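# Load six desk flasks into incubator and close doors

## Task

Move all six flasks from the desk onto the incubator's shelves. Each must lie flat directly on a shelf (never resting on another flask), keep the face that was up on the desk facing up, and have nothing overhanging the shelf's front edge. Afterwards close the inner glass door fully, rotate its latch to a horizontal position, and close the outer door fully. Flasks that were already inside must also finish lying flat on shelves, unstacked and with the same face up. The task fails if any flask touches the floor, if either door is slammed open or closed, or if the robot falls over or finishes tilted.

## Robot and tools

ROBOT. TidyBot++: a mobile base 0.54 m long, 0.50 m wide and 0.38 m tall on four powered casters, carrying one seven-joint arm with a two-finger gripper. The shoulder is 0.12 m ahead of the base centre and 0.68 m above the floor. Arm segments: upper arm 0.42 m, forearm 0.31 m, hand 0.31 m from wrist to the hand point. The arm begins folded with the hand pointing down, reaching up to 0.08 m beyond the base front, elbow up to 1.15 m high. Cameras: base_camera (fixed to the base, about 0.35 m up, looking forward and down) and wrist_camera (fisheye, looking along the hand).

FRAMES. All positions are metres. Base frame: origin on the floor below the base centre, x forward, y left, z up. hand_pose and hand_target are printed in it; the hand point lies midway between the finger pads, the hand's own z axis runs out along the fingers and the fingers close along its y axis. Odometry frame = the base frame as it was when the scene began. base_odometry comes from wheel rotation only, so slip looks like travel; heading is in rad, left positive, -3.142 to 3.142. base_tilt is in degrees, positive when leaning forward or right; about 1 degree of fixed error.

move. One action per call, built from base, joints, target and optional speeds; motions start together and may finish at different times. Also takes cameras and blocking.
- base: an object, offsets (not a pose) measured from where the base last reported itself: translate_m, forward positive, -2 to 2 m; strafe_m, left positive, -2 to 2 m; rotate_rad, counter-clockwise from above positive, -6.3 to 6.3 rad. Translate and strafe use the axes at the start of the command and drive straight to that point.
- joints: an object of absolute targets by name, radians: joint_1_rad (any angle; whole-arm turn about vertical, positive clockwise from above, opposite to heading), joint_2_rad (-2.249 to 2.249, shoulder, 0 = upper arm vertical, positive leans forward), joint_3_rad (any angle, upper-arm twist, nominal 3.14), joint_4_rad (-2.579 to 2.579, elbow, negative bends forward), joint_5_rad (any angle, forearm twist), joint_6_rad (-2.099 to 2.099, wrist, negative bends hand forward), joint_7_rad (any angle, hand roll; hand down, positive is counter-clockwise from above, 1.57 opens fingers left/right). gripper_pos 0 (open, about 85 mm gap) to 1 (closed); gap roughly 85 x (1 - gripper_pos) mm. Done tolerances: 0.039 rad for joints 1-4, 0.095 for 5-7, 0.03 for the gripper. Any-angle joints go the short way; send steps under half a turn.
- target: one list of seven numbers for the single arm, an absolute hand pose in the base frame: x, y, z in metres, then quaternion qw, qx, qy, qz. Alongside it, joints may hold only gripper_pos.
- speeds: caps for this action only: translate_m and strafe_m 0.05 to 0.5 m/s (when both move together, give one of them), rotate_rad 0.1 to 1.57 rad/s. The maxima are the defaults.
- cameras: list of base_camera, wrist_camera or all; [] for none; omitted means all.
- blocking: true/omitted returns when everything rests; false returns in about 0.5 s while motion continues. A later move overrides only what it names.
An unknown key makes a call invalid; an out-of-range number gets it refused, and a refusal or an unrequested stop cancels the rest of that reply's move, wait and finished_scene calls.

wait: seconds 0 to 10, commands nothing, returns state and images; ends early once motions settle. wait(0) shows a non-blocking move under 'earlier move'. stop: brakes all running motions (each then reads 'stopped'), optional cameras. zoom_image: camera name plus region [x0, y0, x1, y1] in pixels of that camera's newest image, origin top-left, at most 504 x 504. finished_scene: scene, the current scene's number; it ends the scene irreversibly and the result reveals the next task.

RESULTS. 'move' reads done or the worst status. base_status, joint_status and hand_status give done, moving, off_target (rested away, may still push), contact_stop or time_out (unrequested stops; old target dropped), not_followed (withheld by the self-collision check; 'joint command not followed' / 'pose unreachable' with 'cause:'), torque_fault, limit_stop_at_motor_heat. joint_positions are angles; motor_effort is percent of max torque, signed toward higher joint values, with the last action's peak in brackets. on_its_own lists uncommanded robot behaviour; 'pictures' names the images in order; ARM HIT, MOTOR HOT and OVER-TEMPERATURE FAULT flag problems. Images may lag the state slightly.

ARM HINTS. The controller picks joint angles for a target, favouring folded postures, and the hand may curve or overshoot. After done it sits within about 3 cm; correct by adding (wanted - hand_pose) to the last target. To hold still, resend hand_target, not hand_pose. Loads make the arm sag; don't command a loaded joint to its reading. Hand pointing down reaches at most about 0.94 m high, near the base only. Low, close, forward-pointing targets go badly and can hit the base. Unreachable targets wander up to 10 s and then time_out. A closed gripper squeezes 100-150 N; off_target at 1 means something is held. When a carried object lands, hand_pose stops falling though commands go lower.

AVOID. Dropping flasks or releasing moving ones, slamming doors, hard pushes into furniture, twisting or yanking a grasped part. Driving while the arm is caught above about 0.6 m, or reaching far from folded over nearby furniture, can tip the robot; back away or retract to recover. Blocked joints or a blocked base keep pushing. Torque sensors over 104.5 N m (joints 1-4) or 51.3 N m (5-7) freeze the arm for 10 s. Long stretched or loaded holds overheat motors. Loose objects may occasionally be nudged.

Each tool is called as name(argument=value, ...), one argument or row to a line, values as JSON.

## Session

move(
)

Scene clock: 0.00 s.
base_odometry: x=+0.000 y=+0.000 heading=+0.000
base_tilt: forward=-0.4 right=+0.2
base_status: not commanded
joint_positions: joint_1_rad=+0.003 joint_2_rad=-0.350 joint_3_rad=+3.178 joint_4_rad=-2.541 joint_5_rad=-0.047 joint_6_rad=-0.901 joint_7_rad=+1.543 gripper_pos=+0.000
joint_status: not commanded
motor_effort: joint_1_rad=+0 joint_2_rad=-1 joint_3_rad=+1 joint_4_rad=+14 joint_5_rad=+0 joint_6_rad=+1 joint_7_rad=-1
hand_pose: x=+0.2471 y=+0.0094 z=+0.5840 quat_wxyz=(-0.025, +0.998, -0.047, +0.025) (m; base frame)
hand_target: x=+0.2472 y=+0.0094 z=+0.5840 quat_wxyz=(-0.025, +0.998, -0.047, +0.025) (m; base frame)
hand_status: not commanded
pictures: base_camera, wrist_camera
camera_calibration:
wrist_camera: T_world_to_cam=[[-0.0776532, -0.993305, -0.0855236, 0.0907116], [-0.993017, 0.084701, -0.0821183, 0.353729], [0.0888125, 0.0785496, -0.992946, 0.686443], [0, 0, 0, 1]] pos_world=[0.297338, 0.00622326, 0.718406]

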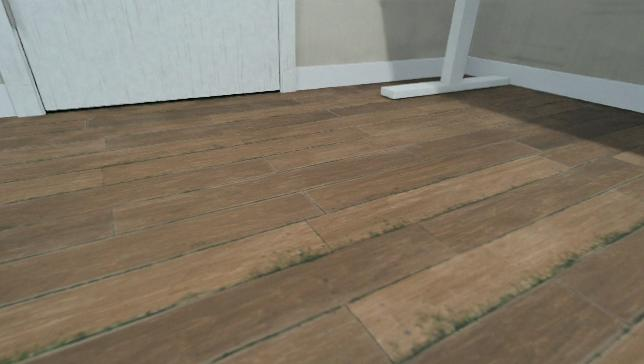

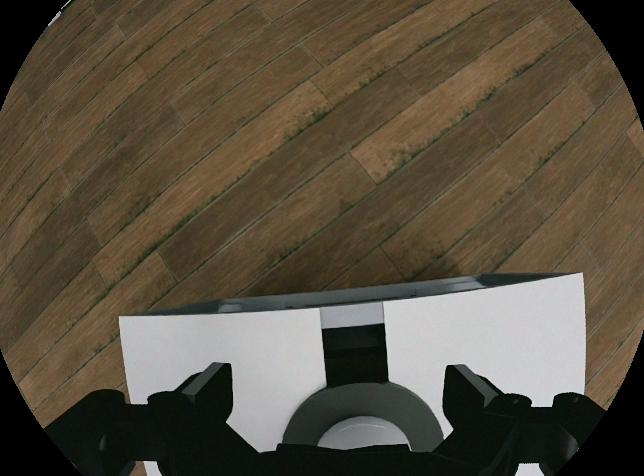

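move(
  joints={"joint_1_rad": 0, "joint_2_rad": 0.0, "joint_3_rad": 3.142, "joint_4_rad": -2.1, "joint_5_rad": 0, "joint_6_rad": 0.4, "joint_7_rad": 1.54},
)

move(
  base={"rotate_rad": -1.0},
)

move(
  base={"rotate_rad": -1.0},
)

move(
  base={"rotate_rad": -1.2},
)

move(
  base={"rotate_rad": -1.2},
)

Scene clock: 5.40 s.
move: done
base_odometry: x=+0.000 y=+0.000 heading=+0.000
base_tilt: forward=-0.4 right=+0.2
base_status: not commanded
joint_positions: joint_1_rad=+0.003 joint_2_rad=-0.028 joint_3_rad=+3.159 joint_4_rad=-2.114 joint_5_rad=-0.047 joint_6_rad=+0.352 joint_7_rad=+1.543 gripper_pos=+0.000
joint_status: all done
motor_effort: joint_1_rad=+0(2) joint_2_rad=-18(18) joint_3_rad=+1(2) joint_4_rad=+20(20) joint_5_rad=+1(2) joint_6_rad=+8(9) joint_7_rad=-1(2)
hand_pose: x=+0.6878 y=-0.0156 z=+0.8967 quat_wxyz=(-0.011, +0.761, -0.041, +0.647) (m; base frame)
hand_target: x=+0.6991 y=+0.0011 z=+0.9038 quat_wxyz=(-0.010, +0.751, -0.012, +0.660) (m; base frame)
hand_status: not commanded
pictures: base_camera, wrist_camera
camera_calibration:
wrist_camera: T_world_to_cam=[[-0.0128405, -0.998012, -0.0616967, 0.0609005], [-0.126755, 0.0628286, -0.989942, 1.03699], [0.991851, -0.00489098, -0.12731, -0.438974], [0, 0, 0, 1]] pos_world=[0.567623, -0.00652024, 0.974431]

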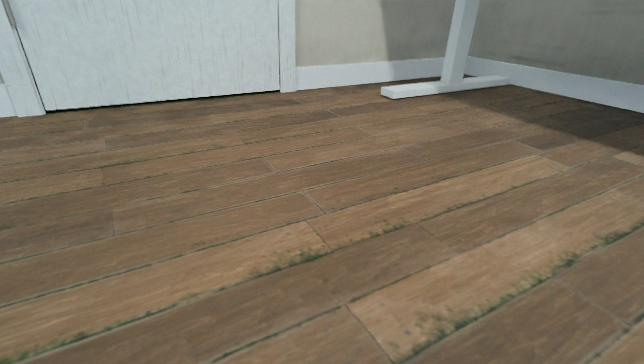

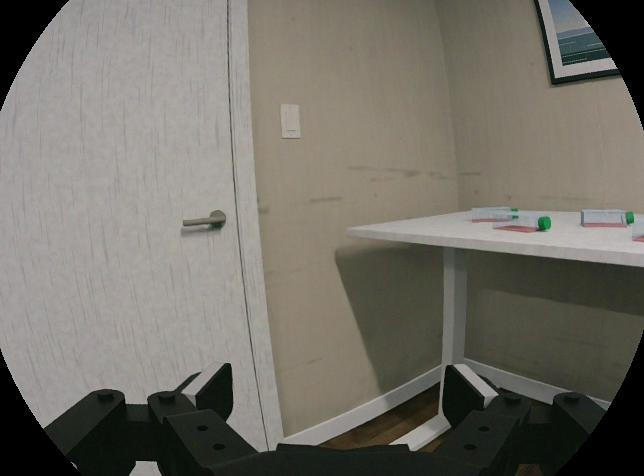

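Scene clock: 7.33 s.
move: done
base_odometry: x=+0.000 y=+0.000 heading=-1.000
base_tilt: forward=-0.4 right=+0.2
base_status: done
joint_positions: joint_1_rad=+0.005 joint_2_rad=-0.023 joint_3_rad=+3.150 joint_4_rad=-2.114 joint_5_rad=-0.047 joint_6_rad=+0.356 joint_7_rad=+1.543 gripper_pos=+0.000
joint_status: not commanded
motor_effort: joint_1_rad=-1(4) joint_2_rad=-18(20) joint_3_rad=+1(3) joint_4_rad=+20(21) joint_5_rad=+1(1) joint_6_rad=+8(9) joint_7_rad=-1(1)
hand_pose: x=+0.6889 y=-0.0115 z=+0.8951 quat_wxyz=(-0.013, +0.762, -0.038, +0.646) (m; base frame)
hand_target: x=+0.6991 y=+0.0011 z=+0.9038 quat_wxyz=(-0.010, +0.751, -0.012, +0.660) (m; base frame)
hand_status: not commanded
pictures: base_camera, wrist_camera
camera_calibration:
wrist_camera: T_world_to_cam=[[-0.00584044, -0.998099, -0.0613477, 0.0598042], [-0.128495, 0.0615892, -0.989796, 1.03638], [0.991693, 0.00210205, -0.128611, -0.43891], [0, 0, 0, 1]] pos_world=[0.568784, -0.00321689, 0.973029]

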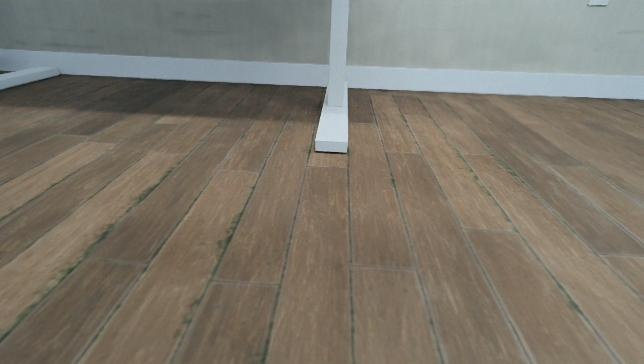

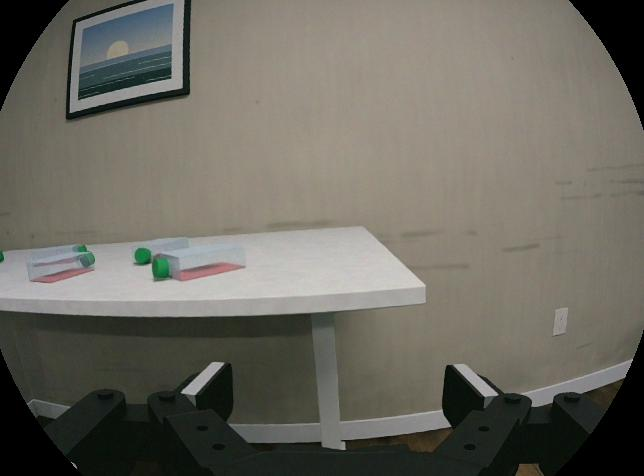

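Scene clock: 9.27 s.
move: done
base_odometry: x=+0.000 y=+0.000 heading=-1.999
base_tilt: forward=-0.4 right=+0.2
base_status: done
joint_positions: joint_1_rad=+0.005 joint_2_rad=-0.023 joint_3_rad=+3.148 joint_4_rad=-2.114 joint_5_rad=-0.047 joint_6_rad=+0.356 joint_7_rad=+1.543 gripper_pos=+0.000
joint_status: not commanded
motor_effort: joint_1_rad=+0(3) joint_2_rad=-19(20) joint_3_rad=+0(3) joint_4_rad=+20(21) joint_5_rad=+1(1) joint_6_rad=+8(9) joint_7_rad=-1(1)
hand_pose: x=+0.6891 y=-0.0104 z=+0.8948 quat_wxyz=(-0.013, +0.762, -0.037, +0.646) (m; base frame)
hand_target: x=+0.6991 y=+0.0011 z=+0.9038 quat_wxyz=(-0.010, +0.751, -0.012, +0.660) (m; base frame)
hand_status: not commanded
pictures: base_camera, wrist_camera
camera_calibration:
wrist_camera: T_world_to_cam=[[-0.00413874, -0.998113, -0.0612626, 0.0595351], [-0.128906, 0.0612845, -0.989761, 1.03626], [0.991648, 0.00380075, -0.128916, -0.438813], [0, 0, 0, 1]] pos_world=[0.568974, -0.00241612, 0.972728]

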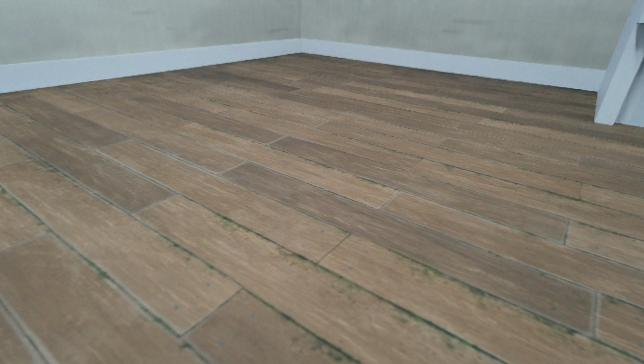

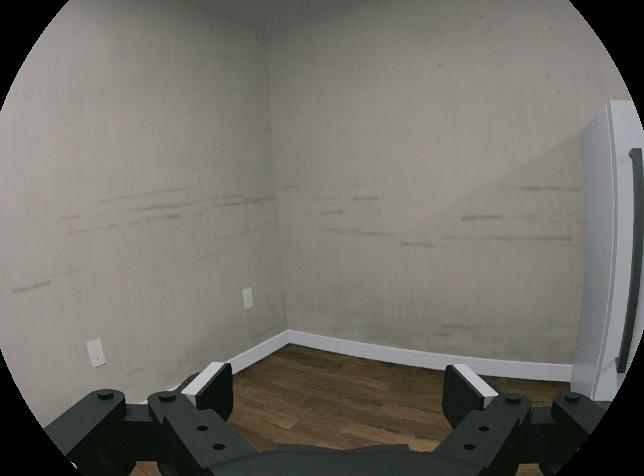

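Scene clock: 11.30 s.
move: done
base_odometry: x=+0.000 y=+0.000 heading=+3.084
base_tilt: forward=-0.4 right=+0.2
base_status: done
joint_positions: joint_1_rad=+0.005 joint_2_rad=-0.022 joint_3_rad=+3.148 joint_4_rad=-2.114 joint_5_rad=-0.047 joint_6_rad=+0.356 joint_7_rad=+1.543 gripper_pos=+0.000
joint_status: not commanded
motor_effort: joint_1_rad=-1(4) joint_2_rad=-18(20) joint_3_rad=+1(3) joint_4_rad=+20(21) joint_5_rad=+0(1) joint_6_rad=+8(9) joint_7_rad=-1(1)
hand_pose: x=+0.6894 y=-0.0100 z=+0.8942 quat_wxyz=(-0.014, +0.762, -0.037, +0.646) (m; base frame)
hand_target: x=+0.6991 y=+0.0011 z=+0.9038 quat_wxyz=(-0.010, +0.751, -0.012, +0.660) (m; base frame)
hand_status: not commanded
pictures: base_camera, wrist_camera
camera_calibration:
wrist_camera: T_world_to_cam=[[-0.00347003, -0.998123, -0.0611484, 0.0593197], [-0.129746, 0.0610813, -0.989664, 1.03627], [0.991541, 0.00449962, -0.129715, -0.43832], [0, 0, 0, 1]] pos_world=[0.56927, -0.00211586, 0.972327]

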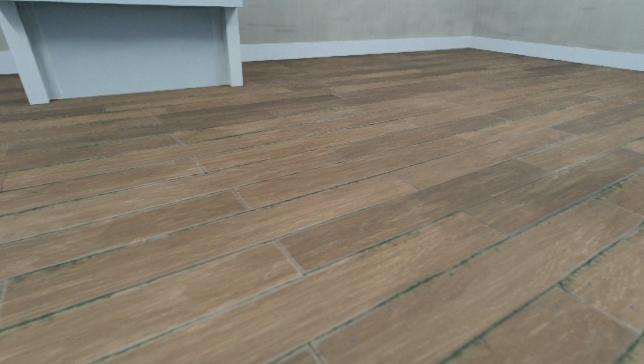

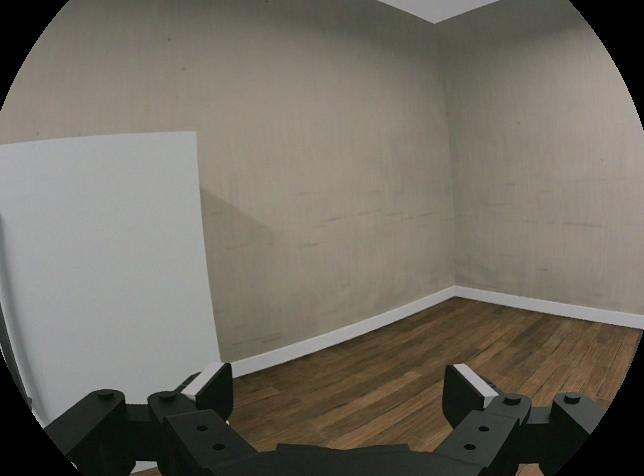

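Scene clock: 13.33 s.
move: done
base_odometry: x=+0.000 y=+0.000 heading=+1.884
base_tilt: forward=-0.4 right=+0.2
base_status: done
joint_positions: joint_1_rad=+0.005 joint_2_rad=-0.021 joint_3_rad=+3.148 joint_4_rad=-2.114 joint_5_rad=-0.047 joint_6_rad=+0.356 joint_7_rad=+1.543 gripper_pos=+0.000
joint_status: not commanded
motor_effort: joint_1_rad=+0(3) joint_2_rad=-18(20) joint_3_rad=+1(4) joint_4_rad=+20(20) joint_5_rad=+1(1) joint_6_rad=+8(9) joint_7_rad=-1(1)
hand_pose: x=+0.6895 y=-0.0101 z=+0.8940 quat_wxyz=(-0.013, +0.763, -0.037, +0.646) (m; base frame)
hand_target: x=+0.6991 y=+0.0011 z=+0.9038 quat_wxyz=(-0.010, +0.751, -0.012, +0.660) (m; base frame)
hand_status: not commanded
pictures: base_camera, wrist_camera
camera_calibration:
wrist_camera: T_world_to_cam=[[-0.00360579, -0.998117, -0.0612302, 0.0594647], [-0.130133, 0.0611782, -0.989607, 1.03625], [0.99149, 0.00439976, -0.130109, -0.438033], [0, 0, 0, 1]] pos_world=[0.56937, -0.00211586, 0.972128]

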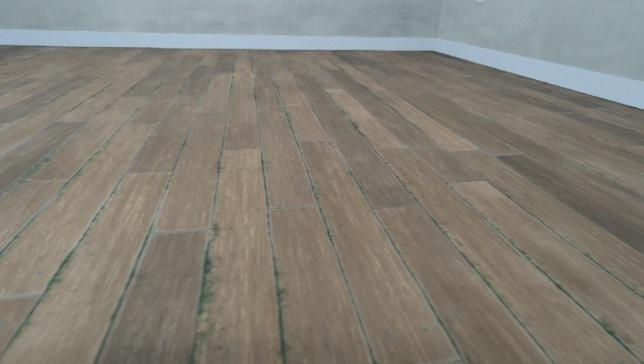

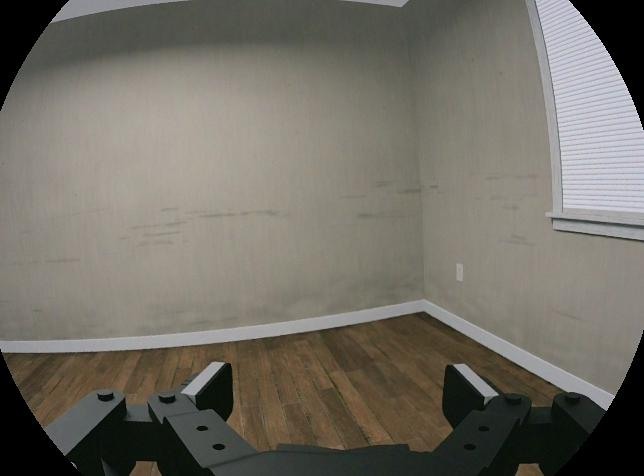

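move(
  base={"rotate_rad": 1.693},
)

Scene clock: 20.70 s.
move: done
base_odometry: x=+0.000 y=+0.000 heading=-2.706
base_tilt: forward=-0.4 right=+0.2
base_status: done
joint_positions: joint_1_rad=+0.000 joint_2_rad=-0.020 joint_3_rad=+3.140 joint_4_rad=-2.114 joint_5_rad=-0.047 joint_6_rad=+0.357 joint_7_rad=+1.543 gripper_pos=+0.000
joint_status: not commanded
motor_effort: joint_1_rad=-1(3) joint_2_rad=-18(21) joint_3_rad=+1(3) joint_4_rad=+20(20) joint_5_rad=+1(1) joint_6_rad=+8(9) joint_7_rad=-1(1)
hand_pose: x=+0.6896 y=-0.0027 z=+0.8937 quat_wxyz=(-0.018, +0.763, -0.032, +0.646) (m; base frame)
hand_target: x=+0.6991 y=+0.0011 z=+0.9038 quat_wxyz=(-0.010, +0.751, -0.012, +0.660) (m; base frame)
hand_status: not commanded
pictures: base_camera, wrist_camera
camera_calibration:
wrist_camera: T_world_to_cam=[[0.00918961, -0.998099, -0.0609379, 0.05767], [-0.131198, 0.0592102, -0.989586, 1.0362], [0.991314, 0.0170889, -0.130405, -0.437886], [0, 0, 0, 1]] pos_world=[0.569501, 0.00368954, 0.971826]

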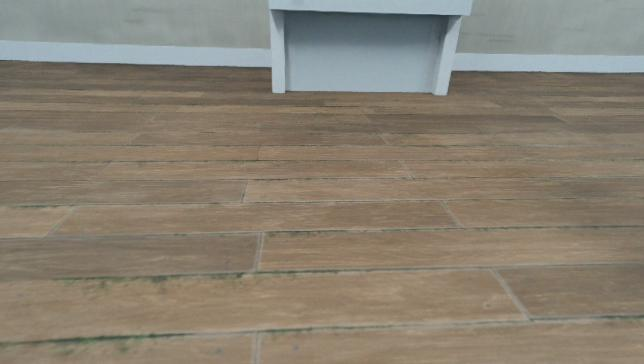

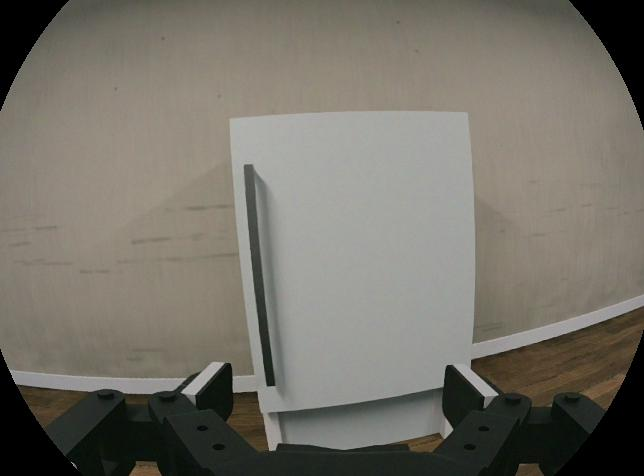

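move(
  base={"translate_m": 0.66, "strafe_m": 0.23},
  joints={"joint_1_rad": 0, "joint_2_rad": 0.542, "joint_3_rad": 3.142, "joint_4_rad": -2.155, "joint_5_rad": 0, "joint_6_rad": 1.146, "joint_7_rad": 1.54, "gripper_pos": 0.0},
)

Scene clock: 29.57 s.
move: done
base_odometry: x=-0.502 y=-0.487 heading=-2.705
base_tilt: forward=-0.4 right=+0.2
base_status: done
joint_positions: joint_1_rad=+0.000 joint_2_rad=+0.527 joint_3_rad=+3.140 joint_4_rad=-2.132 joint_5_rad=-0.047 joint_6_rad=+1.100 joint_7_rad=+1.543 gripper_pos=+0.000
joint_status: all done
motor_effort: joint_1_rad=+0(3) joint_2_rad=-31(35) joint_3_rad=+0(2) joint_4_rad=+13(22) joint_5_rad=+1(2) joint_6_rad=+9(9) joint_7_rad=-1(1)
hand_pose: x=+0.7875 y=-0.0107 z=+0.7702 quat_wxyz=(-0.004, +0.703, -0.032, +0.711) (m; base frame)
hand_target: x=+0.7825 y=+0.0011 z=+0.7647 quat_wxyz=(-0.011, +0.700, -0.011, +0.714) (m; base frame)
hand_status: not commanded
pictures: base_camera, wrist_camera
camera_calibration:
wrist_camera: T_world_to_cam=[[-0.00602762, -0.999299, -0.0369574, 0.0347315], [0.046495, 0.036638, -0.998246, 0.79385], [0.9989, -0.00773538, 0.0462415, -0.693115], [0, 0, 0, 1]] pos_world=[0.655652, 0.000260529, 0.825792]

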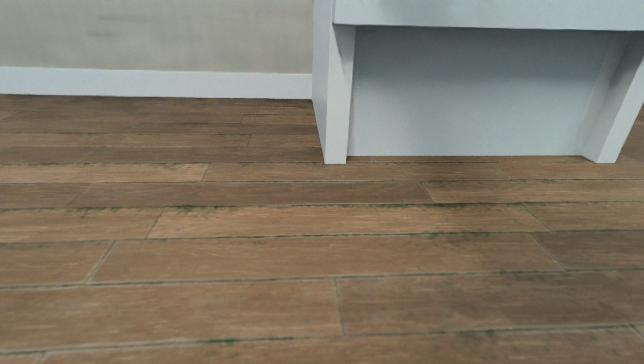

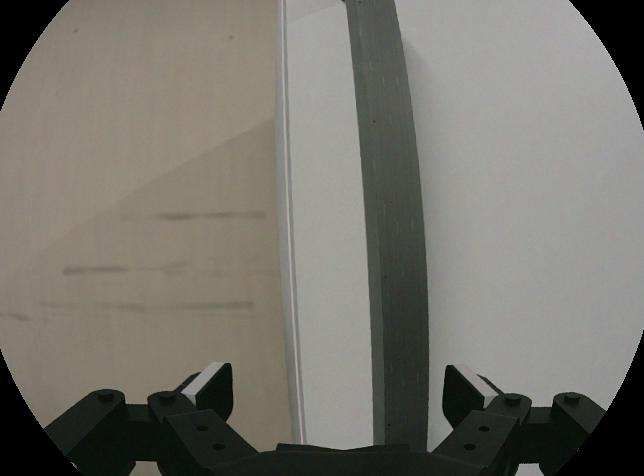

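move(
  base={"strafe_m": -0.045},
  cameras=[],
)

move(
  base={"translate_m": 0.11},
  speeds={"translate_m": 0.15},
)

Scene clock: 32.40 s.
move: done
base_odometry: x=-0.521 y=-0.446 heading=-2.705
base_tilt: forward=-0.4 right=+0.2
base_status: done
joint_positions: joint_1_rad=+0.004 joint_2_rad=+0.527 joint_3_rad=+3.141 joint_4_rad=-2.133 joint_5_rad=-0.046 joint_6_rad=+1.102 joint_7_rad=+1.543 gripper_pos=+0.000
joint_status: not commanded
motor_effort: joint_1_rad=-1(4) joint_2_rad=-31(32) joint_3_rad=+0(2) joint_4_rad=+13(14) joint_5_rad=+0(2) joint_6_rad=+8(9) joint_7_rad=-1(1)
hand_pose: x=+0.7873 y=-0.0138 z=+0.7708 quat_wxyz=(-0.002, +0.702, -0.033, +0.712) (m; base frame)
hand_target: x=+0.7825 y=+0.0011 z=+0.7647 quat_wxyz=(-0.011, +0.700, -0.011, +0.714) (m; base frame)
hand_status: not commanded
pictures: none
No camera images: "cameras" was empty.

Scene clock: 33.77 s.
move: done
base_odometry: x=-0.621 y=-0.493 heading=-2.705
base_tilt: forward=-0.4 right=+0.2
base_status: done
joint_positions: joint_1_rad=+0.004 joint_2_rad=+0.517 joint_3_rad=+3.141 joint_4_rad=-2.164 joint_5_rad=-0.046 joint_6_rad=+1.120 joint_7_rad=+1.543 gripper_pos=+0.000
joint_status: not commanded
motor_effort: joint_1_rad=-1(3) joint_2_rad=-27(33) joint_3_rad=+0(1) joint_4_rad=+16(26) joint_5_rad=+1(2) joint_6_rad=+7(9) joint_7_rad=-1(1)
hand_pose: x=+0.7775 y=-0.0138 z=+0.7689 quat_wxyz=(-0.001, +0.703, -0.033, +0.710) (m; base frame)
hand_target: x=+0.7825 y=+0.0011 z=+0.7647 quat_wxyz=(-0.011, +0.700, -0.011, +0.714) (m; base frame)
hand_status: not commanded
pictures: base_camera, wrist_camera
camera_calibration:
wrist_camera: T_world_to_cam=[[-0.0105846, -0.999322, -0.0352706, 0.0337812], [0.0447494, 0.0347639, -0.998393, 0.794529], [0.998942, -0.0121459, 0.0443511, -0.681793], [0, 0, 0, 1]] pos_world=[0.645875, -0.00214364, 0.824682]

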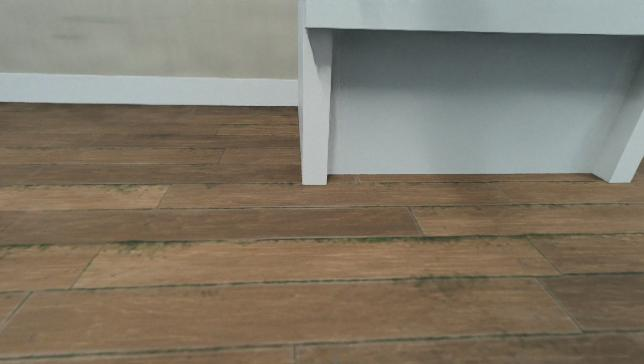

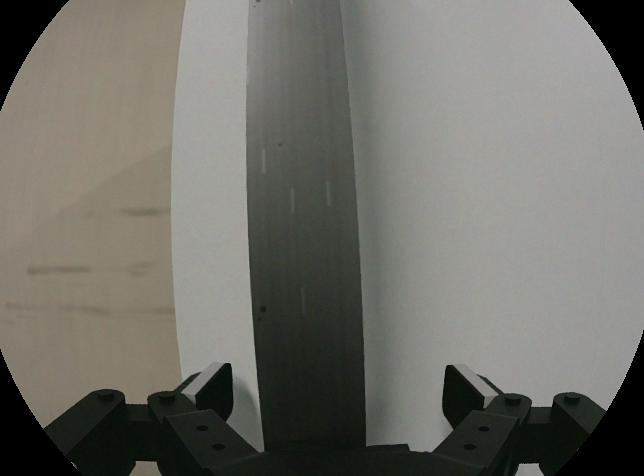

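move(
  base={"strafe_m": 0.012, "translate_m": -0.015},
  cameras=[],
)

move(
  joints={"gripper_pos": 0.78},
  cameras=["wrist_camera"],
)

Scene clock: 36.43 s.
move: done
base_odometry: x=-0.602 y=-0.497 heading=-2.706
base_tilt: forward=-0.4 right=+0.2
base_status: done
joint_positions: joint_1_rad=+0.004 joint_2_rad=+0.524 joint_3_rad=+3.141 joint_4_rad=-2.161 joint_5_rad=-0.046 joint_6_rad=+1.120 joint_7_rad=+1.543 gripper_pos=+0.000
joint_status: not commanded
motor_effort: joint_1_rad=-1(4) joint_2_rad=-30(33) joint_3_rad=+0(2) joint_4_rad=+13(15) joint_5_rad=+1(1) joint_6_rad=+8(9) joint_7_rad=-1(1)
hand_pose: x=+0.7792 y=-0.0136 z=+0.7660 quat_wxyz=(-0.001, +0.704, -0.033, +0.709) (m; base frame)
hand_target: x=+0.7825 y=+0.0011 z=+0.7647 quat_wxyz=(-0.011, +0.700, -0.011, +0.714) (m; base frame)
hand_status: not commanded
pictures: none
No camera images: "cameras" was empty.

Scene clock: 37.47 s.
move: off_target
base_odometry: x=-0.602 y=-0.497 heading=-2.706
base_tilt: forward=-0.4 right=+0.2
base_status: not commanded
joint_positions: joint_1_rad=+0.008 joint_2_rad=+0.524 joint_3_rad=+3.151 joint_4_rad=-2.161 joint_5_rad=-0.022 joint_6_rad=+1.120 joint_7_rad=+1.547 gripper_pos=+0.703
joint_status: gripper_pos off_target (ended at +0.703, target +0.780)
motor_effort: joint_1_rad=-4(6) joint_2_rad=-30(32) joint_3_rad=-3(4) joint_4_rad=+16(17) joint_5_rad=-2(4) joint_6_rad=+8(10) joint_7_rad=-4(6)
hand_pose: x=+0.7792 y=-0.0150 z=+0.7657 quat_wxyz=(+0.002, +0.705, -0.023, +0.709) (m; base frame)
hand_target: x=+0.7825 y=+0.0011 z=+0.7647 quat_wxyz=(-0.011, +0.700, -0.011, +0.714) (m; base frame)
hand_status: not commanded
pictures: wrist_camera
camera_calibration:
wrist_camera: T_world_to_cam=[[-0.00182108, -0.999875, -0.0156947, 0.0107245], [0.0401568, 0.0156089, -0.999071, 0.795053], [0.999192, -0.00244964, 0.0401234, -0.680181], [0, 0, 0, 1]] pos_world=[0.647724, -0.00335297, 0.821774]

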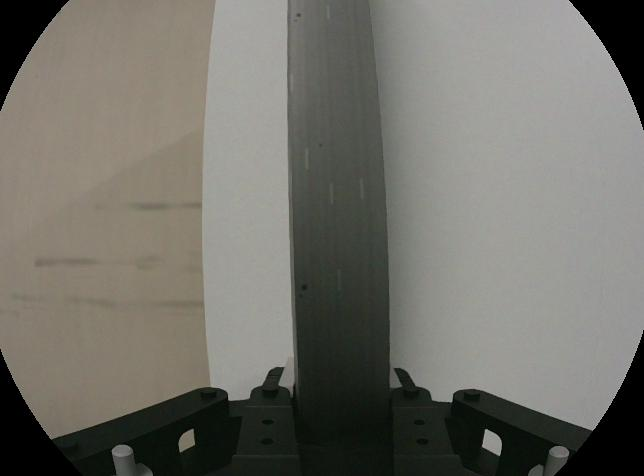

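move(
  base={"translate_m": -0.118, "strafe_m": -0.178, "rotate_rad": 0.2},
  speeds={"strafe_m": 0.08, "rotate_rad": 0.1},
  cameras=["wrist_camera"],
)

Scene clock: 45.07 s.
move: done
base_odometry: x=-0.570 y=-0.286 heading=-2.505
base_tilt: forward=-0.4 right=+0.2
base_status: done
joint_positions: joint_1_rad=+0.024 joint_2_rad=+0.545 joint_3_rad=+3.167 joint_4_rad=-2.132 joint_5_rad=+0.010 joint_6_rad=+1.124 joint_7_rad=+1.547 gripper_pos=+0.713
joint_status: not commanded
motor_effort: joint_1_rad=-4(14) joint_2_rad=-34(40) joint_3_rad=-4(11) joint_4_rad=+8(16) joint_5_rad=-6(8) joint_6_rad=+8(12) joint_7_rad=-5(7)
hand_pose: x=+0.7888 y=-0.0256 z=+0.7660 quat_wxyz=(+0.011, +0.701, -0.015, +0.713) (m; base frame)
hand_target: x=+0.7825 y=+0.0011 z=+0.7647 quat_wxyz=(-0.011, +0.700, -0.011, +0.714) (m; base frame)
hand_status: not commanded
pictures: wrist_camera
camera_calibration:
wrist_camera: T_world_to_cam=[[-0.00321864, -0.999972, 0.0067333, -0.0159833], [0.0511973, -0.00688929, -0.998665, 0.785556], [0.998683, -0.00286962, 0.051218, -0.69793], [0, 0, 0, 1]] pos_world=[0.656742, -0.0125737, 0.820361]

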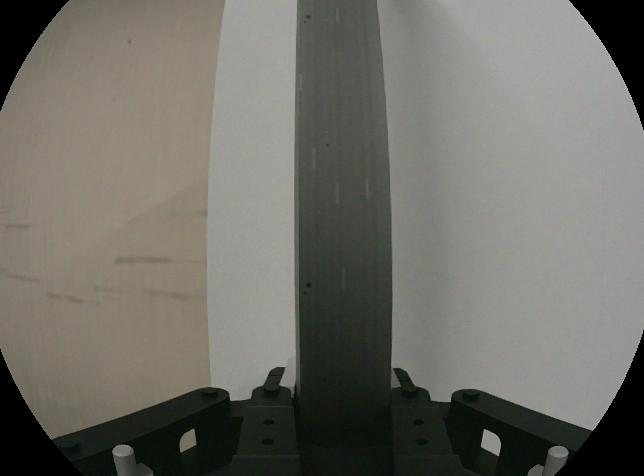

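move(
  base={"translate_m": -0.155, "strafe_m": -0.285, "rotate_rad": 0.3},
  speeds={"strafe_m": 0.1, "rotate_rad": 0.1},
  cameras=[],
)

move(
  base={"translate_m": -0.155, "strafe_m": -0.285, "rotate_rad": 0.3},
  speeds={"strafe_m": 0.1, "rotate_rad": 0.1},
)

Scene clock: 51.87 s.
move: done
base_odometry: x=-0.615 y=+0.036 heading=-2.204
base_tilt: forward=-0.4 right=+0.2
base_status: done
joint_positions: joint_1_rad=+0.043 joint_2_rad=+0.545 joint_3_rad=+3.179 joint_4_rad=-2.132 joint_5_rad=+0.015 joint_6_rad=+1.124 joint_7_rad=+1.547 gripper_pos=+0.713
joint_status: not commanded
motor_effort: joint_1_rad=-6(16) joint_2_rad=-35(37) joint_3_rad=-6(12) joint_4_rad=+9(12) joint_5_rad=-5(6) joint_6_rad=+9(10) joint_7_rad=-6(6)
hand_pose: x=+0.7882 y=-0.0428 z=+0.7660 quat_wxyz=(+0.022, +0.701, -0.021, +0.713) (m; base frame)
hand_target: x=+0.7825 y=+0.0011 z=+0.7647 quat_wxyz=(-0.011, +0.700, -0.011, +0.714) (m; base frame)
hand_status: not commanded
pictures: none
No camera images: "cameras" was empty.

Scene clock: 55.70 s.
move: done
base_odometry: x=-0.753 y=+0.329 heading=-1.903
base_tilt: forward=-0.4 right=+0.2
base_status: done
joint_positions: joint_1_rad=+0.055 joint_2_rad=+0.545 joint_3_rad=+3.186 joint_4_rad=-2.131 joint_5_rad=+0.016 joint_6_rad=+1.124 joint_7_rad=+1.547 gripper_pos=+0.713
joint_status: not commanded
motor_effort: joint_1_rad=-9(18) joint_2_rad=-35(38) joint_3_rad=-8(14) joint_4_rad=+8(11) joint_5_rad=-2(5) joint_6_rad=+9(10) joint_7_rad=-5(6)
hand_pose: x=+0.7876 y=-0.0546 z=+0.7659 quat_wxyz=(+0.030, +0.700, -0.025, +0.713) (m; base frame)
hand_target: x=+0.7825 y=+0.0011 z=+0.7647 quat_wxyz=(-0.011, +0.700, -0.011, +0.714) (m; base frame)
hand_status: not commanded
pictures: base_camera, wrist_camera
camera_calibration:
wrist_camera: T_world_to_cam=[[-0.044901, -0.998799, 0.0196098, -0.0218947], [0.0503501, -0.0218673, -0.998492, 0.785046], [0.997722, -0.043846, 0.0512715, -0.698264], [0, 0, 0, 1]] pos_world=[0.656163, -0.0353176, 0.820093]

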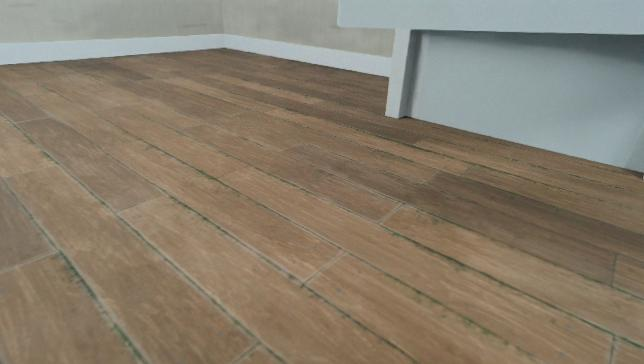

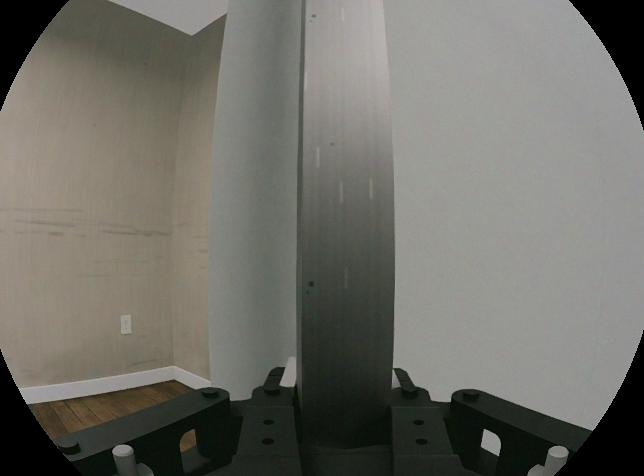

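move(
  base={"translate_m": -0.155, "strafe_m": -0.29, "rotate_rad": 0.3},
  speeds={"strafe_m": 0.1, "rotate_rad": 0.1},
  cameras=[],
)

move(
  base={"translate_m": -0.155, "strafe_m": -0.285, "rotate_rad": 0.3},
  speeds={"strafe_m": 0.1, "rotate_rad": 0.1},
  cameras=[],
)

move(
  base={"translate_m": -0.155, "strafe_m": -0.285, "rotate_rad": 0.3},
  speeds={"strafe_m": 0.1, "rotate_rad": 0.1},
)

Scene clock: 63.90 s.
move: done
base_odometry: x=-0.977 y=+0.571 heading=-1.603
base_tilt: forward=-0.4 right=+0.2
base_status: done
joint_positions: joint_1_rad=+0.055 joint_2_rad=+0.545 joint_3_rad=+3.188 joint_4_rad=-2.132 joint_5_rad=+0.013 joint_6_rad=+1.124 joint_7_rad=+1.547 gripper_pos=+0.717
joint_status: not commanded
motor_effort: joint_1_rad=-10(18) joint_2_rad=-34(38) joint_3_rad=-8(14) joint_4_rad=+9(12) joint_5_rad=-2(6) joint_6_rad=+9(11) joint_7_rad=-5(6)
hand_pose: x=+0.7875 y=-0.0560 z=+0.7659 quat_wxyz=(+0.031, +0.700, -0.027, +0.713) (m; base frame)
hand_target: x=+0.7825 y=+0.0011 z=+0.7647 quat_wxyz=(-0.011, +0.700, -0.011, +0.714) (m; base frame)
hand_status: not commanded
pictures: none
No camera images: "cameras" was empty.

Scene clock: 67.73 s.
move: done
base_odometry: x=-1.257 y=+0.735 heading=-1.302
base_tilt: forward=-0.4 right=+0.2
base_status: done
joint_positions: joint_1_rad=+0.056 joint_2_rad=+0.545 joint_3_rad=+3.188 joint_4_rad=-2.133 joint_5_rad=+0.013 joint_6_rad=+1.124 joint_7_rad=+1.547 gripper_pos=+0.723
joint_status: not commanded
motor_effort: joint_1_rad=-10(18) joint_2_rad=-34(36) joint_3_rad=-9(14) joint_4_rad=+9(13) joint_5_rad=-1(6) joint_6_rad=+9(11) joint_7_rad=-6(6)
hand_pose: x=+0.7870 y=-0.0570 z=+0.7658 quat_wxyz=(+0.032, +0.700, -0.027, +0.713) (m; base frame)
hand_target: x=+0.7825 y=+0.0011 z=+0.7647 quat_wxyz=(-0.011, +0.700, -0.011, +0.714) (m; base frame)
hand_status: not commanded
pictures: none
No camera images: "cameras" was empty.

Scene clock: 71.57 s.
move: done
base_odometry: x=-1.573 y=+0.809 heading=-1.001
base_tilt: forward=-0.4 right=+0.2
base_status: done
joint_positions: joint_1_rad=+0.050 joint_2_rad=+0.544 joint_3_rad=+3.186 joint_4_rad=-2.134 joint_5_rad=+0.012 joint_6_rad=+1.124 joint_7_rad=+1.547 gripper_pos=+0.731
joint_status: not commanded
motor_effort: joint_1_rad=-9(17) joint_2_rad=-33(35) joint_3_rad=-8(14) joint_4_rad=+10(12) joint_5_rad=-1(5) joint_6_rad=+9(10) joint_7_rad=-6(6)
hand_pose: x=+0.7870 y=-0.0523 z=+0.7657 quat_wxyz=(+0.029, +0.701, -0.025, +0.713) (m; base frame)
hand_target: x=+0.7825 y=+0.0011 z=+0.7647 quat_wxyz=(-0.011, +0.700, -0.011, +0.714) (m; base frame)
hand_status: not commanded
pictures: base_camera, wrist_camera
camera_calibration:
wrist_camera: T_world_to_cam=[[-0.0430955, -0.998908, 0.0180418, -0.0199184], [0.0496501, -0.0201776, -0.998563, 0.785695], [0.997836, -0.0421378, 0.0504654, -0.697029], [0, 0, 0, 1]] pos_world=[0.655652, -0.0334145, 0.820101]

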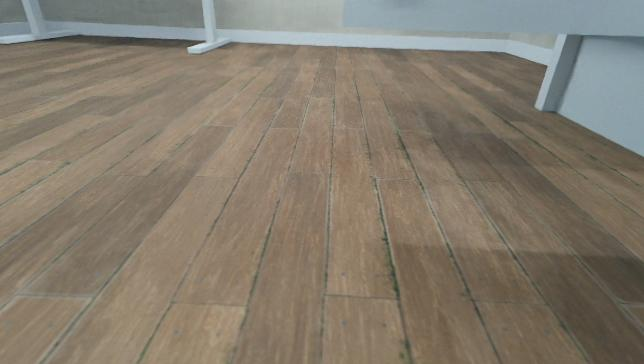

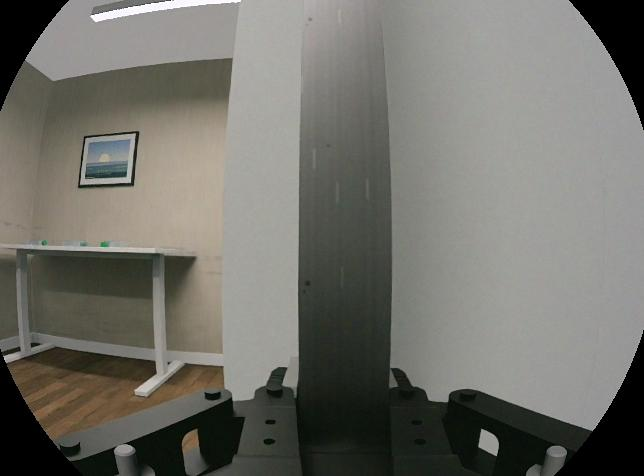

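move(
  base={"translate_m": -0.155, "strafe_m": -0.285, "rotate_rad": 0.3},
  speeds={"strafe_m": 0.1, "rotate_rad": 0.1},
  cameras=[],
)

move(
  joints={"gripper_pos": 0.0},
  cameras=[],
)

move(
  base={"translate_m": -0.2},
  speeds={"translate_m": 0.15},
)

Scene clock: 77.83 s.
move: done
base_odometry: x=-1.897 y=+0.785 heading=-0.701
base_tilt: forward=-0.4 right=+0.2
base_status: done
joint_positions: joint_1_rad=+0.039 joint_2_rad=+0.543 joint_3_rad=+3.179 joint_4_rad=-2.135 joint_5_rad=+0.007 joint_6_rad=+1.124 joint_7_rad=+1.547 gripper_pos=+0.740
joint_status: not commanded
motor_effort: joint_1_rad=-7(15) joint_2_rad=-32(34) joint_3_rad=-7(13) joint_4_rad=+11(14) joint_5_rad=-1(6) joint_6_rad=+9(11) joint_7_rad=-7(7)
hand_pose: x=+0.7871 y=-0.0426 z=+0.7658 quat_wxyz=(+0.022, +0.701, -0.023, +0.713) (m; base frame)
hand_target: x=+0.7825 y=+0.0011 z=+0.7647 quat_wxyz=(-0.011, +0.700, -0.011, +0.714) (m; base frame)
hand_status: not commanded
pictures: none
No camera images: "cameras" was empty.

Scene clock: 78.80 s.
move: done
base_odometry: x=-1.897 y=+0.785 heading=-0.701
base_tilt: forward=-0.4 right=+0.2
base_status: not commanded
joint_positions: joint_1_rad=+0.015 joint_2_rad=+0.543 joint_3_rad=+3.154 joint_4_rad=-2.135 joint_5_rad=+0.005 joint_6_rad=+1.124 joint_7_rad=+1.544 gripper_pos=+0.000
joint_status: all done
motor_effort: joint_1_rad=-1(8) joint_2_rad=-31(32) joint_3_rad=+0(7) joint_4_rad=+12(13) joint_5_rad=+0(3) joint_6_rad=+8(10) joint_7_rad=-1(7)
hand_pose: x=+0.7881 y=-0.0135 z=+0.7659 quat_wxyz=(+0.001, +0.701, -0.014, +0.713) (m; base frame)
hand_target: x=+0.7825 y=+0.0011 z=+0.7647 quat_wxyz=(-0.011, +0.700, -0.011, +0.714) (m; base frame)
hand_status: not commanded
pictures: none
No camera images: "cameras" was empty.

Scene clock: 80.77 s.
move: done
base_odometry: x=-2.050 y=+0.914 heading=-0.701
base_tilt: forward=-0.4 right=+0.2
base_status: done
joint_positions: joint_1_rad=+0.015 joint_2_rad=+0.542 joint_3_rad=+3.154 joint_4_rad=-2.139 joint_5_rad=+0.005 joint_6_rad=+1.124 joint_7_rad=+1.544 gripper_pos=+0.000
joint_status: not commanded
motor_effort: joint_1_rad=+0(2) joint_2_rad=-31(34) joint_3_rad=+0(1) joint_4_rad=+13(15) joint_5_rad=+0(1) joint_6_rad=+8(9) joint_7_rad=-1(1)
hand_pose: x=+0.7871 y=-0.0134 z=+0.7650 quat_wxyz=(+0.001, +0.702, -0.014, +0.712) (m; base frame)
hand_target: x=+0.7825 y=+0.0011 z=+0.7647 quat_wxyz=(-0.011, +0.700, -0.011, +0.714) (m; base frame)
hand_status: not commanded
pictures: base_camera, wrist_camera
camera_calibration:
wrist_camera: T_world_to_cam=[[0.0134713, -0.999895, -0.0052793, -0.00774692], [0.0484938, 0.00592689, -0.998806, 0.787203], [0.998733, 0.0131992, 0.0485686, -0.6939], [0, 0, 0, 1]] pos_world=[0.65495, -0.00325287, 0.819924]

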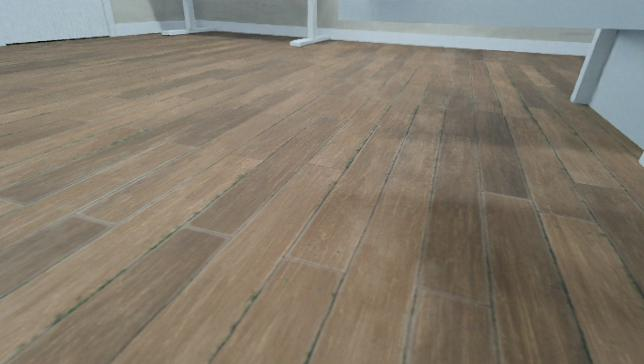

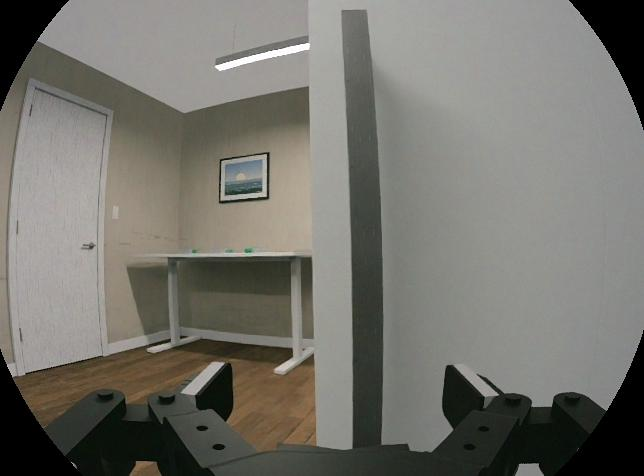

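move(
  base={"translate_m": -0.15},
  cameras=[],
)

move(
  base={"translate_m": 0.46, "strafe_m": 1.0},
  cameras=[],
)

move(
  base={"rotate_rad": -2.005},
  cameras=["base_camera"],
)

Scene clock: 85.70 s.
move: done
base_odometry: x=-2.165 y=+1.011 heading=-0.701
base_tilt: forward=-0.4 right=+0.2
base_status: done
joint_positions: joint_1_rad=+0.015 joint_2_rad=+0.539 joint_3_rad=+3.154 joint_4_rad=-2.143 joint_5_rad=+0.005 joint_6_rad=+1.124 joint_7_rad=+1.544 gripper_pos=+0.000
joint_status: not commanded
motor_effort: joint_1_rad=+0(1) joint_2_rad=-31(33) joint_3_rad=+0(1) joint_4_rad=+12(15) joint_5_rad=+1(1) joint_6_rad=+8(9) joint_7_rad=-1(1)
hand_pose: x=+0.7857 y=-0.0134 z=+0.7652 quat_wxyz=(+0.001, +0.702, -0.014, +0.712) (m; base frame)
hand_target: x=+0.7825 y=+0.0011 z=+0.7647 quat_wxyz=(-0.011, +0.700, -0.011, +0.714) (m; base frame)
hand_status: not commanded
pictures: none
No camera images: "cameras" was empty.

Scene clock: 89.10 s.
move: done
base_odometry: x=-1.168 y=+1.479 heading=-0.700
base_tilt: forward=-0.4 right=+0.2
base_status: done
joint_positions: joint_1_rad=+0.007 joint_2_rad=+0.539 joint_3_rad=+3.151 joint_4_rad=-2.143 joint_5_rad=+0.005 joint_6_rad=+1.124 joint_7_rad=+1.544 gripper_pos=+0.000
joint_status: not commanded
motor_effort: joint_1_rad=+0(4) joint_2_rad=-31(32) joint_3_rad=+0(2) joint_4_rad=+13(14) joint_5_rad=+0(1) joint_6_rad=+8(9) joint_7_rad=-1(1)
hand_pose: x=+0.7858 y=-0.0069 z=+0.7652 quat_wxyz=(-0.003, +0.702, -0.011, +0.712) (m; base frame)
hand_target: x=+0.7825 y=+0.0011 z=+0.7647 quat_wxyz=(-0.011, +0.700, -0.011, +0.714) (m; base frame)
hand_status: not commanded
pictures: none
No camera images: "cameras" was empty.

Scene clock: 91.77 s.
move: done
base_odometry: x=-1.168 y=+1.479 heading=-2.705
base_tilt: forward=-0.4 right=+0.2
base_status: done
joint_positions: joint_1_rad=+0.004 joint_2_rad=+0.539 joint_3_rad=+3.146 joint_4_rad=-2.143 joint_5_rad=+0.005 joint_6_rad=+1.124 joint_7_rad=+1.544 gripper_pos=+0.000
joint_status: not commanded
motor_effort: joint_1_rad=-1(5) joint_2_rad=-31(33) joint_3_rad=+0(3) joint_4_rad=+13(13) joint_5_rad=+1(2) joint_6_rad=+8(9) joint_7_rad=-1(1)
hand_pose: x=+0.7858 y=-0.0022 z=+0.7653 quat_wxyz=(-0.007, +0.702, -0.009, +0.712) (m; base frame)
hand_target: x=+0.7825 y=+0.0011 z=+0.7647 quat_wxyz=(-0.011, +0.700, -0.011, +0.714) (m; base frame)
hand_status: not commanded
pictures: base_camera

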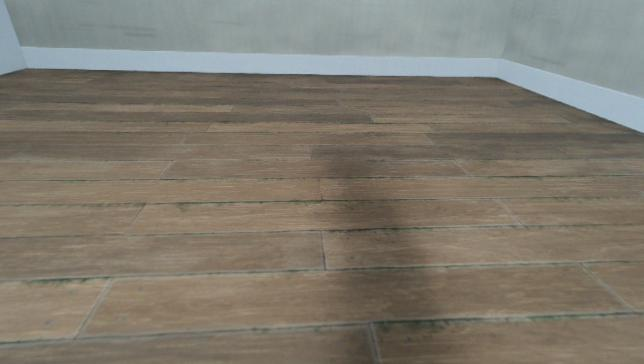

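move(
  base={"translate_m": -0.42},
  cameras=[],
)

move(
  base={"strafe_m": 1.85},
)

Scene clock: 95.43 s.
move: done
base_odometry: x=-0.788 y=+1.657 heading=-2.705
base_tilt: forward=-0.4 right=+0.2
base_status: done
joint_positions: joint_1_rad=+0.004 joint_2_rad=+0.538 joint_3_rad=+3.146 joint_4_rad=-2.144 joint_5_rad=+0.005 joint_6_rad=+1.124 joint_7_rad=+1.544 gripper_pos=+0.000
joint_status: not commanded
motor_effort: joint_1_rad=+0(2) joint_2_rad=-31(34) joint_3_rad=+0(1) joint_4_rad=+12(14) joint_5_rad=+0(1) joint_6_rad=+9(9) joint_7_rad=-1(1)
hand_pose: x=+0.7854 y=-0.0022 z=+0.7654 quat_wxyz=(-0.007, +0.702, -0.009, +0.712) (m; base frame)
hand_target: x=+0.7825 y=+0.0011 z=+0.7647 quat_wxyz=(-0.011, +0.700, -0.011, +0.714) (m; base frame)
hand_status: not commanded
pictures: none
No camera images: "cameras" was empty.

Scene clock: 100.17 s.
move: done
base_odometry: x=-0.006 y=-0.020 heading=-2.705
base_tilt: forward=-0.4 right=+0.2
base_status: done
joint_positions: joint_1_rad=+0.002 joint_2_rad=+0.538 joint_3_rad=+3.146 joint_4_rad=-2.144 joint_5_rad=+0.005 joint_6_rad=+1.124 joint_7_rad=+1.544 gripper_pos=+0.000
joint_status: not commanded
motor_effort: joint_1_rad=-1(4) joint_2_rad=-31(32) joint_3_rad=+0(3) joint_4_rad=+13(13) joint_5_rad=+0(2) joint_6_rad=+9(9) joint_7_rad=-1(1)
hand_pose: x=+0.7854 y=-0.0005 z=+0.7654 quat_wxyz=(-0.008, +0.702, -0.008, +0.712) (m; base frame)
hand_target: x=+0.7825 y=+0.0011 z=+0.7647 quat_wxyz=(-0.011, +0.700, -0.011, +0.714) (m; base frame)
hand_status: not commanded
pictures: base_camera, wrist_camera
camera_calibration:
wrist_camera: T_world_to_cam=[[0.0332191, -0.999402, -0.00956725, -0.00709084], [0.0470117, 0.0111244, -0.998832, 0.788707], [0.998342, 0.0327306, 0.0473531, -0.691132], [0, 0, 0, 1]] pos_world=[0.653143, 0.00676063, 0.820446]

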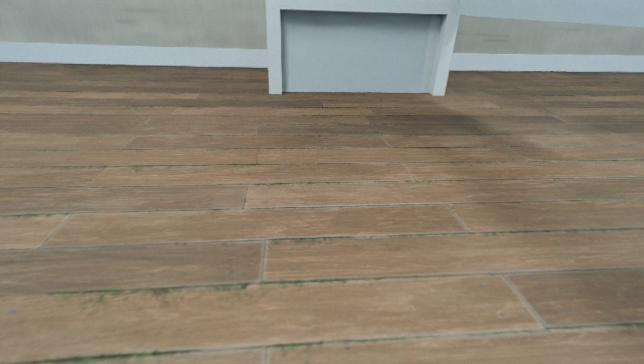

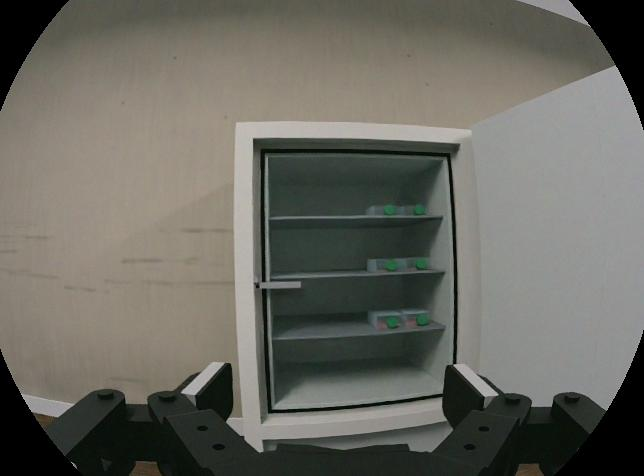

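move(
  base={"translate_m": 0.85, "strafe_m": 0.10},
  joints={"joint_1_rad": 0, "joint_2_rad": 0.79, "joint_3_rad": 3.142, "joint_4_rad": -2.185, "joint_5_rad": 0, "joint_6_rad": 1.42, "joint_7_rad": 1.54, "gripper_pos": 1.0},
)

Scene clock: 107.07 s.
move: done
base_odometry: x=-0.734 y=-0.470 heading=-2.705
base_tilt: forward=-0.4 right=+0.2
base_status: done
joint_positions: joint_1_rad=+0.002 joint_2_rad=+0.768 joint_3_rad=+3.146 joint_4_rad=-2.169 joint_5_rad=+0.005 joint_6_rad=+1.377 joint_7_rad=+1.544 gripper_pos=+0.999
joint_status: all done
motor_effort: joint_1_rad=-1(2) joint_2_rad=-34(36) joint_3_rad=+0(1) joint_4_rad=+8(14) joint_5_rad=+0(2) joint_6_rad=+8(10) joint_7_rad=-1(1)
hand_pose: x=+0.7866 y=-0.0002 z=+0.6801 quat_wxyz=(-0.008, +0.703, -0.008, +0.711) (m; base frame)
hand_target: x=+0.7813 y=+0.0012 z=+0.6729 quat_wxyz=(-0.011, +0.701, -0.011, +0.713) (m; base frame)
hand_status: not commanded
pictures: base_camera, wrist_camera
camera_calibration:
wrist_camera: T_world_to_cam=[[0.0341186, -0.999368, -0.00998385, -0.00802794], [0.0450846, 0.0115185, -0.998917, 0.705165], [0.9984, 0.0336315, 0.0454491, -0.687054], [0, 0, 0, 1]] pos_world=[0.654437, 0.00696134, 0.735547]

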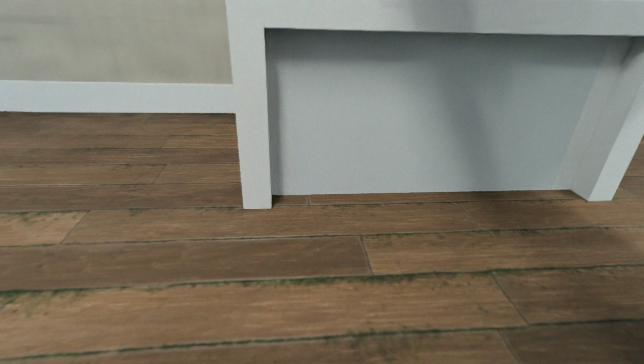

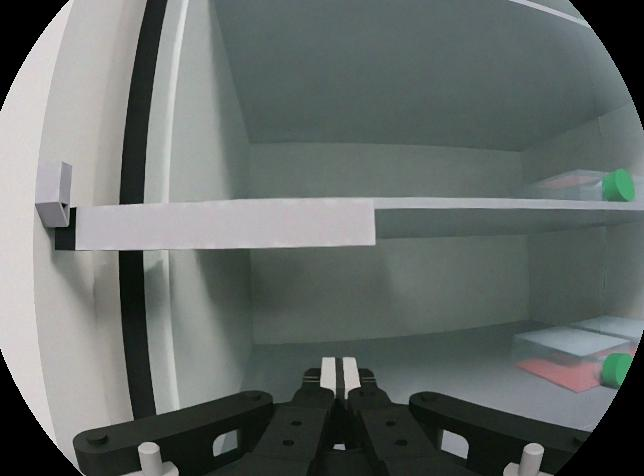

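move(
  base={"rotate_rad": 0.05, "strafe_m": -0.04},
)

Scene clock: 112.63 s.
move: done
base_odometry: x=-0.751 y=-0.434 heading=-2.654
base_tilt: forward=-0.4 right=+0.2
base_status: done
joint_positions: joint_1_rad=+0.003 joint_2_rad=+0.768 joint_3_rad=+3.143 joint_4_rad=-2.169 joint_5_rad=+0.005 joint_6_rad=+1.377 joint_7_rad=+1.544 gripper_pos=+0.999
joint_status: not commanded
motor_effort: joint_1_rad=-2(4) joint_2_rad=-34(35) joint_3_rad=+0(2) joint_4_rad=+9(9) joint_5_rad=+0(2) joint_6_rad=+8(9) joint_7_rad=-1(1)
hand_pose: x=+0.7865 y=-0.0002 z=+0.6804 quat_wxyz=(-0.009, +0.703, -0.009, +0.711) (m; base frame)
hand_target: x=+0.7813 y=+0.0012 z=+0.6729 quat_wxyz=(-0.011, +0.701, -0.011, +0.713) (m; base frame)
hand_status: not commanded
pictures: base_camera, wrist_camera
camera_calibration:
wrist_camera: T_world_to_cam=[[0.0342111, -0.999347, -0.0116596, -0.00684992], [0.0457184, 0.0132191, -0.998867, 0.704816], [0.998368, 0.0336393, 0.0461408, -0.687447], [0, 0, 0, 1]] pos_world=[0.654337, 0.00696282, 0.735656]

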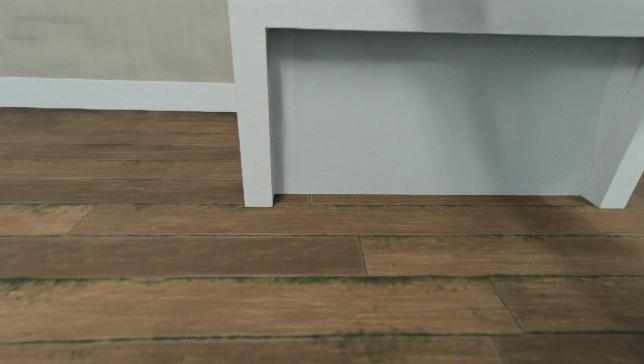

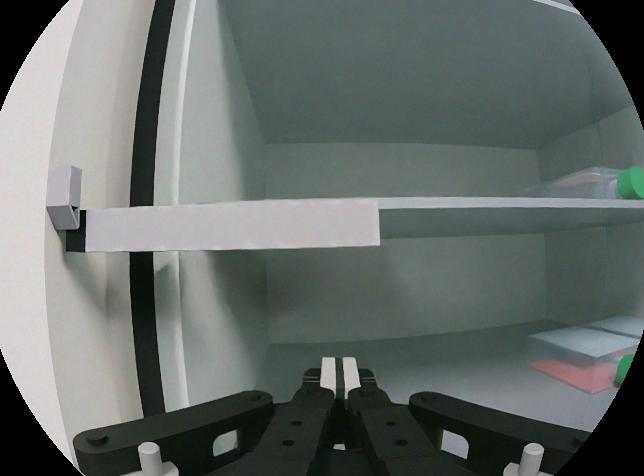

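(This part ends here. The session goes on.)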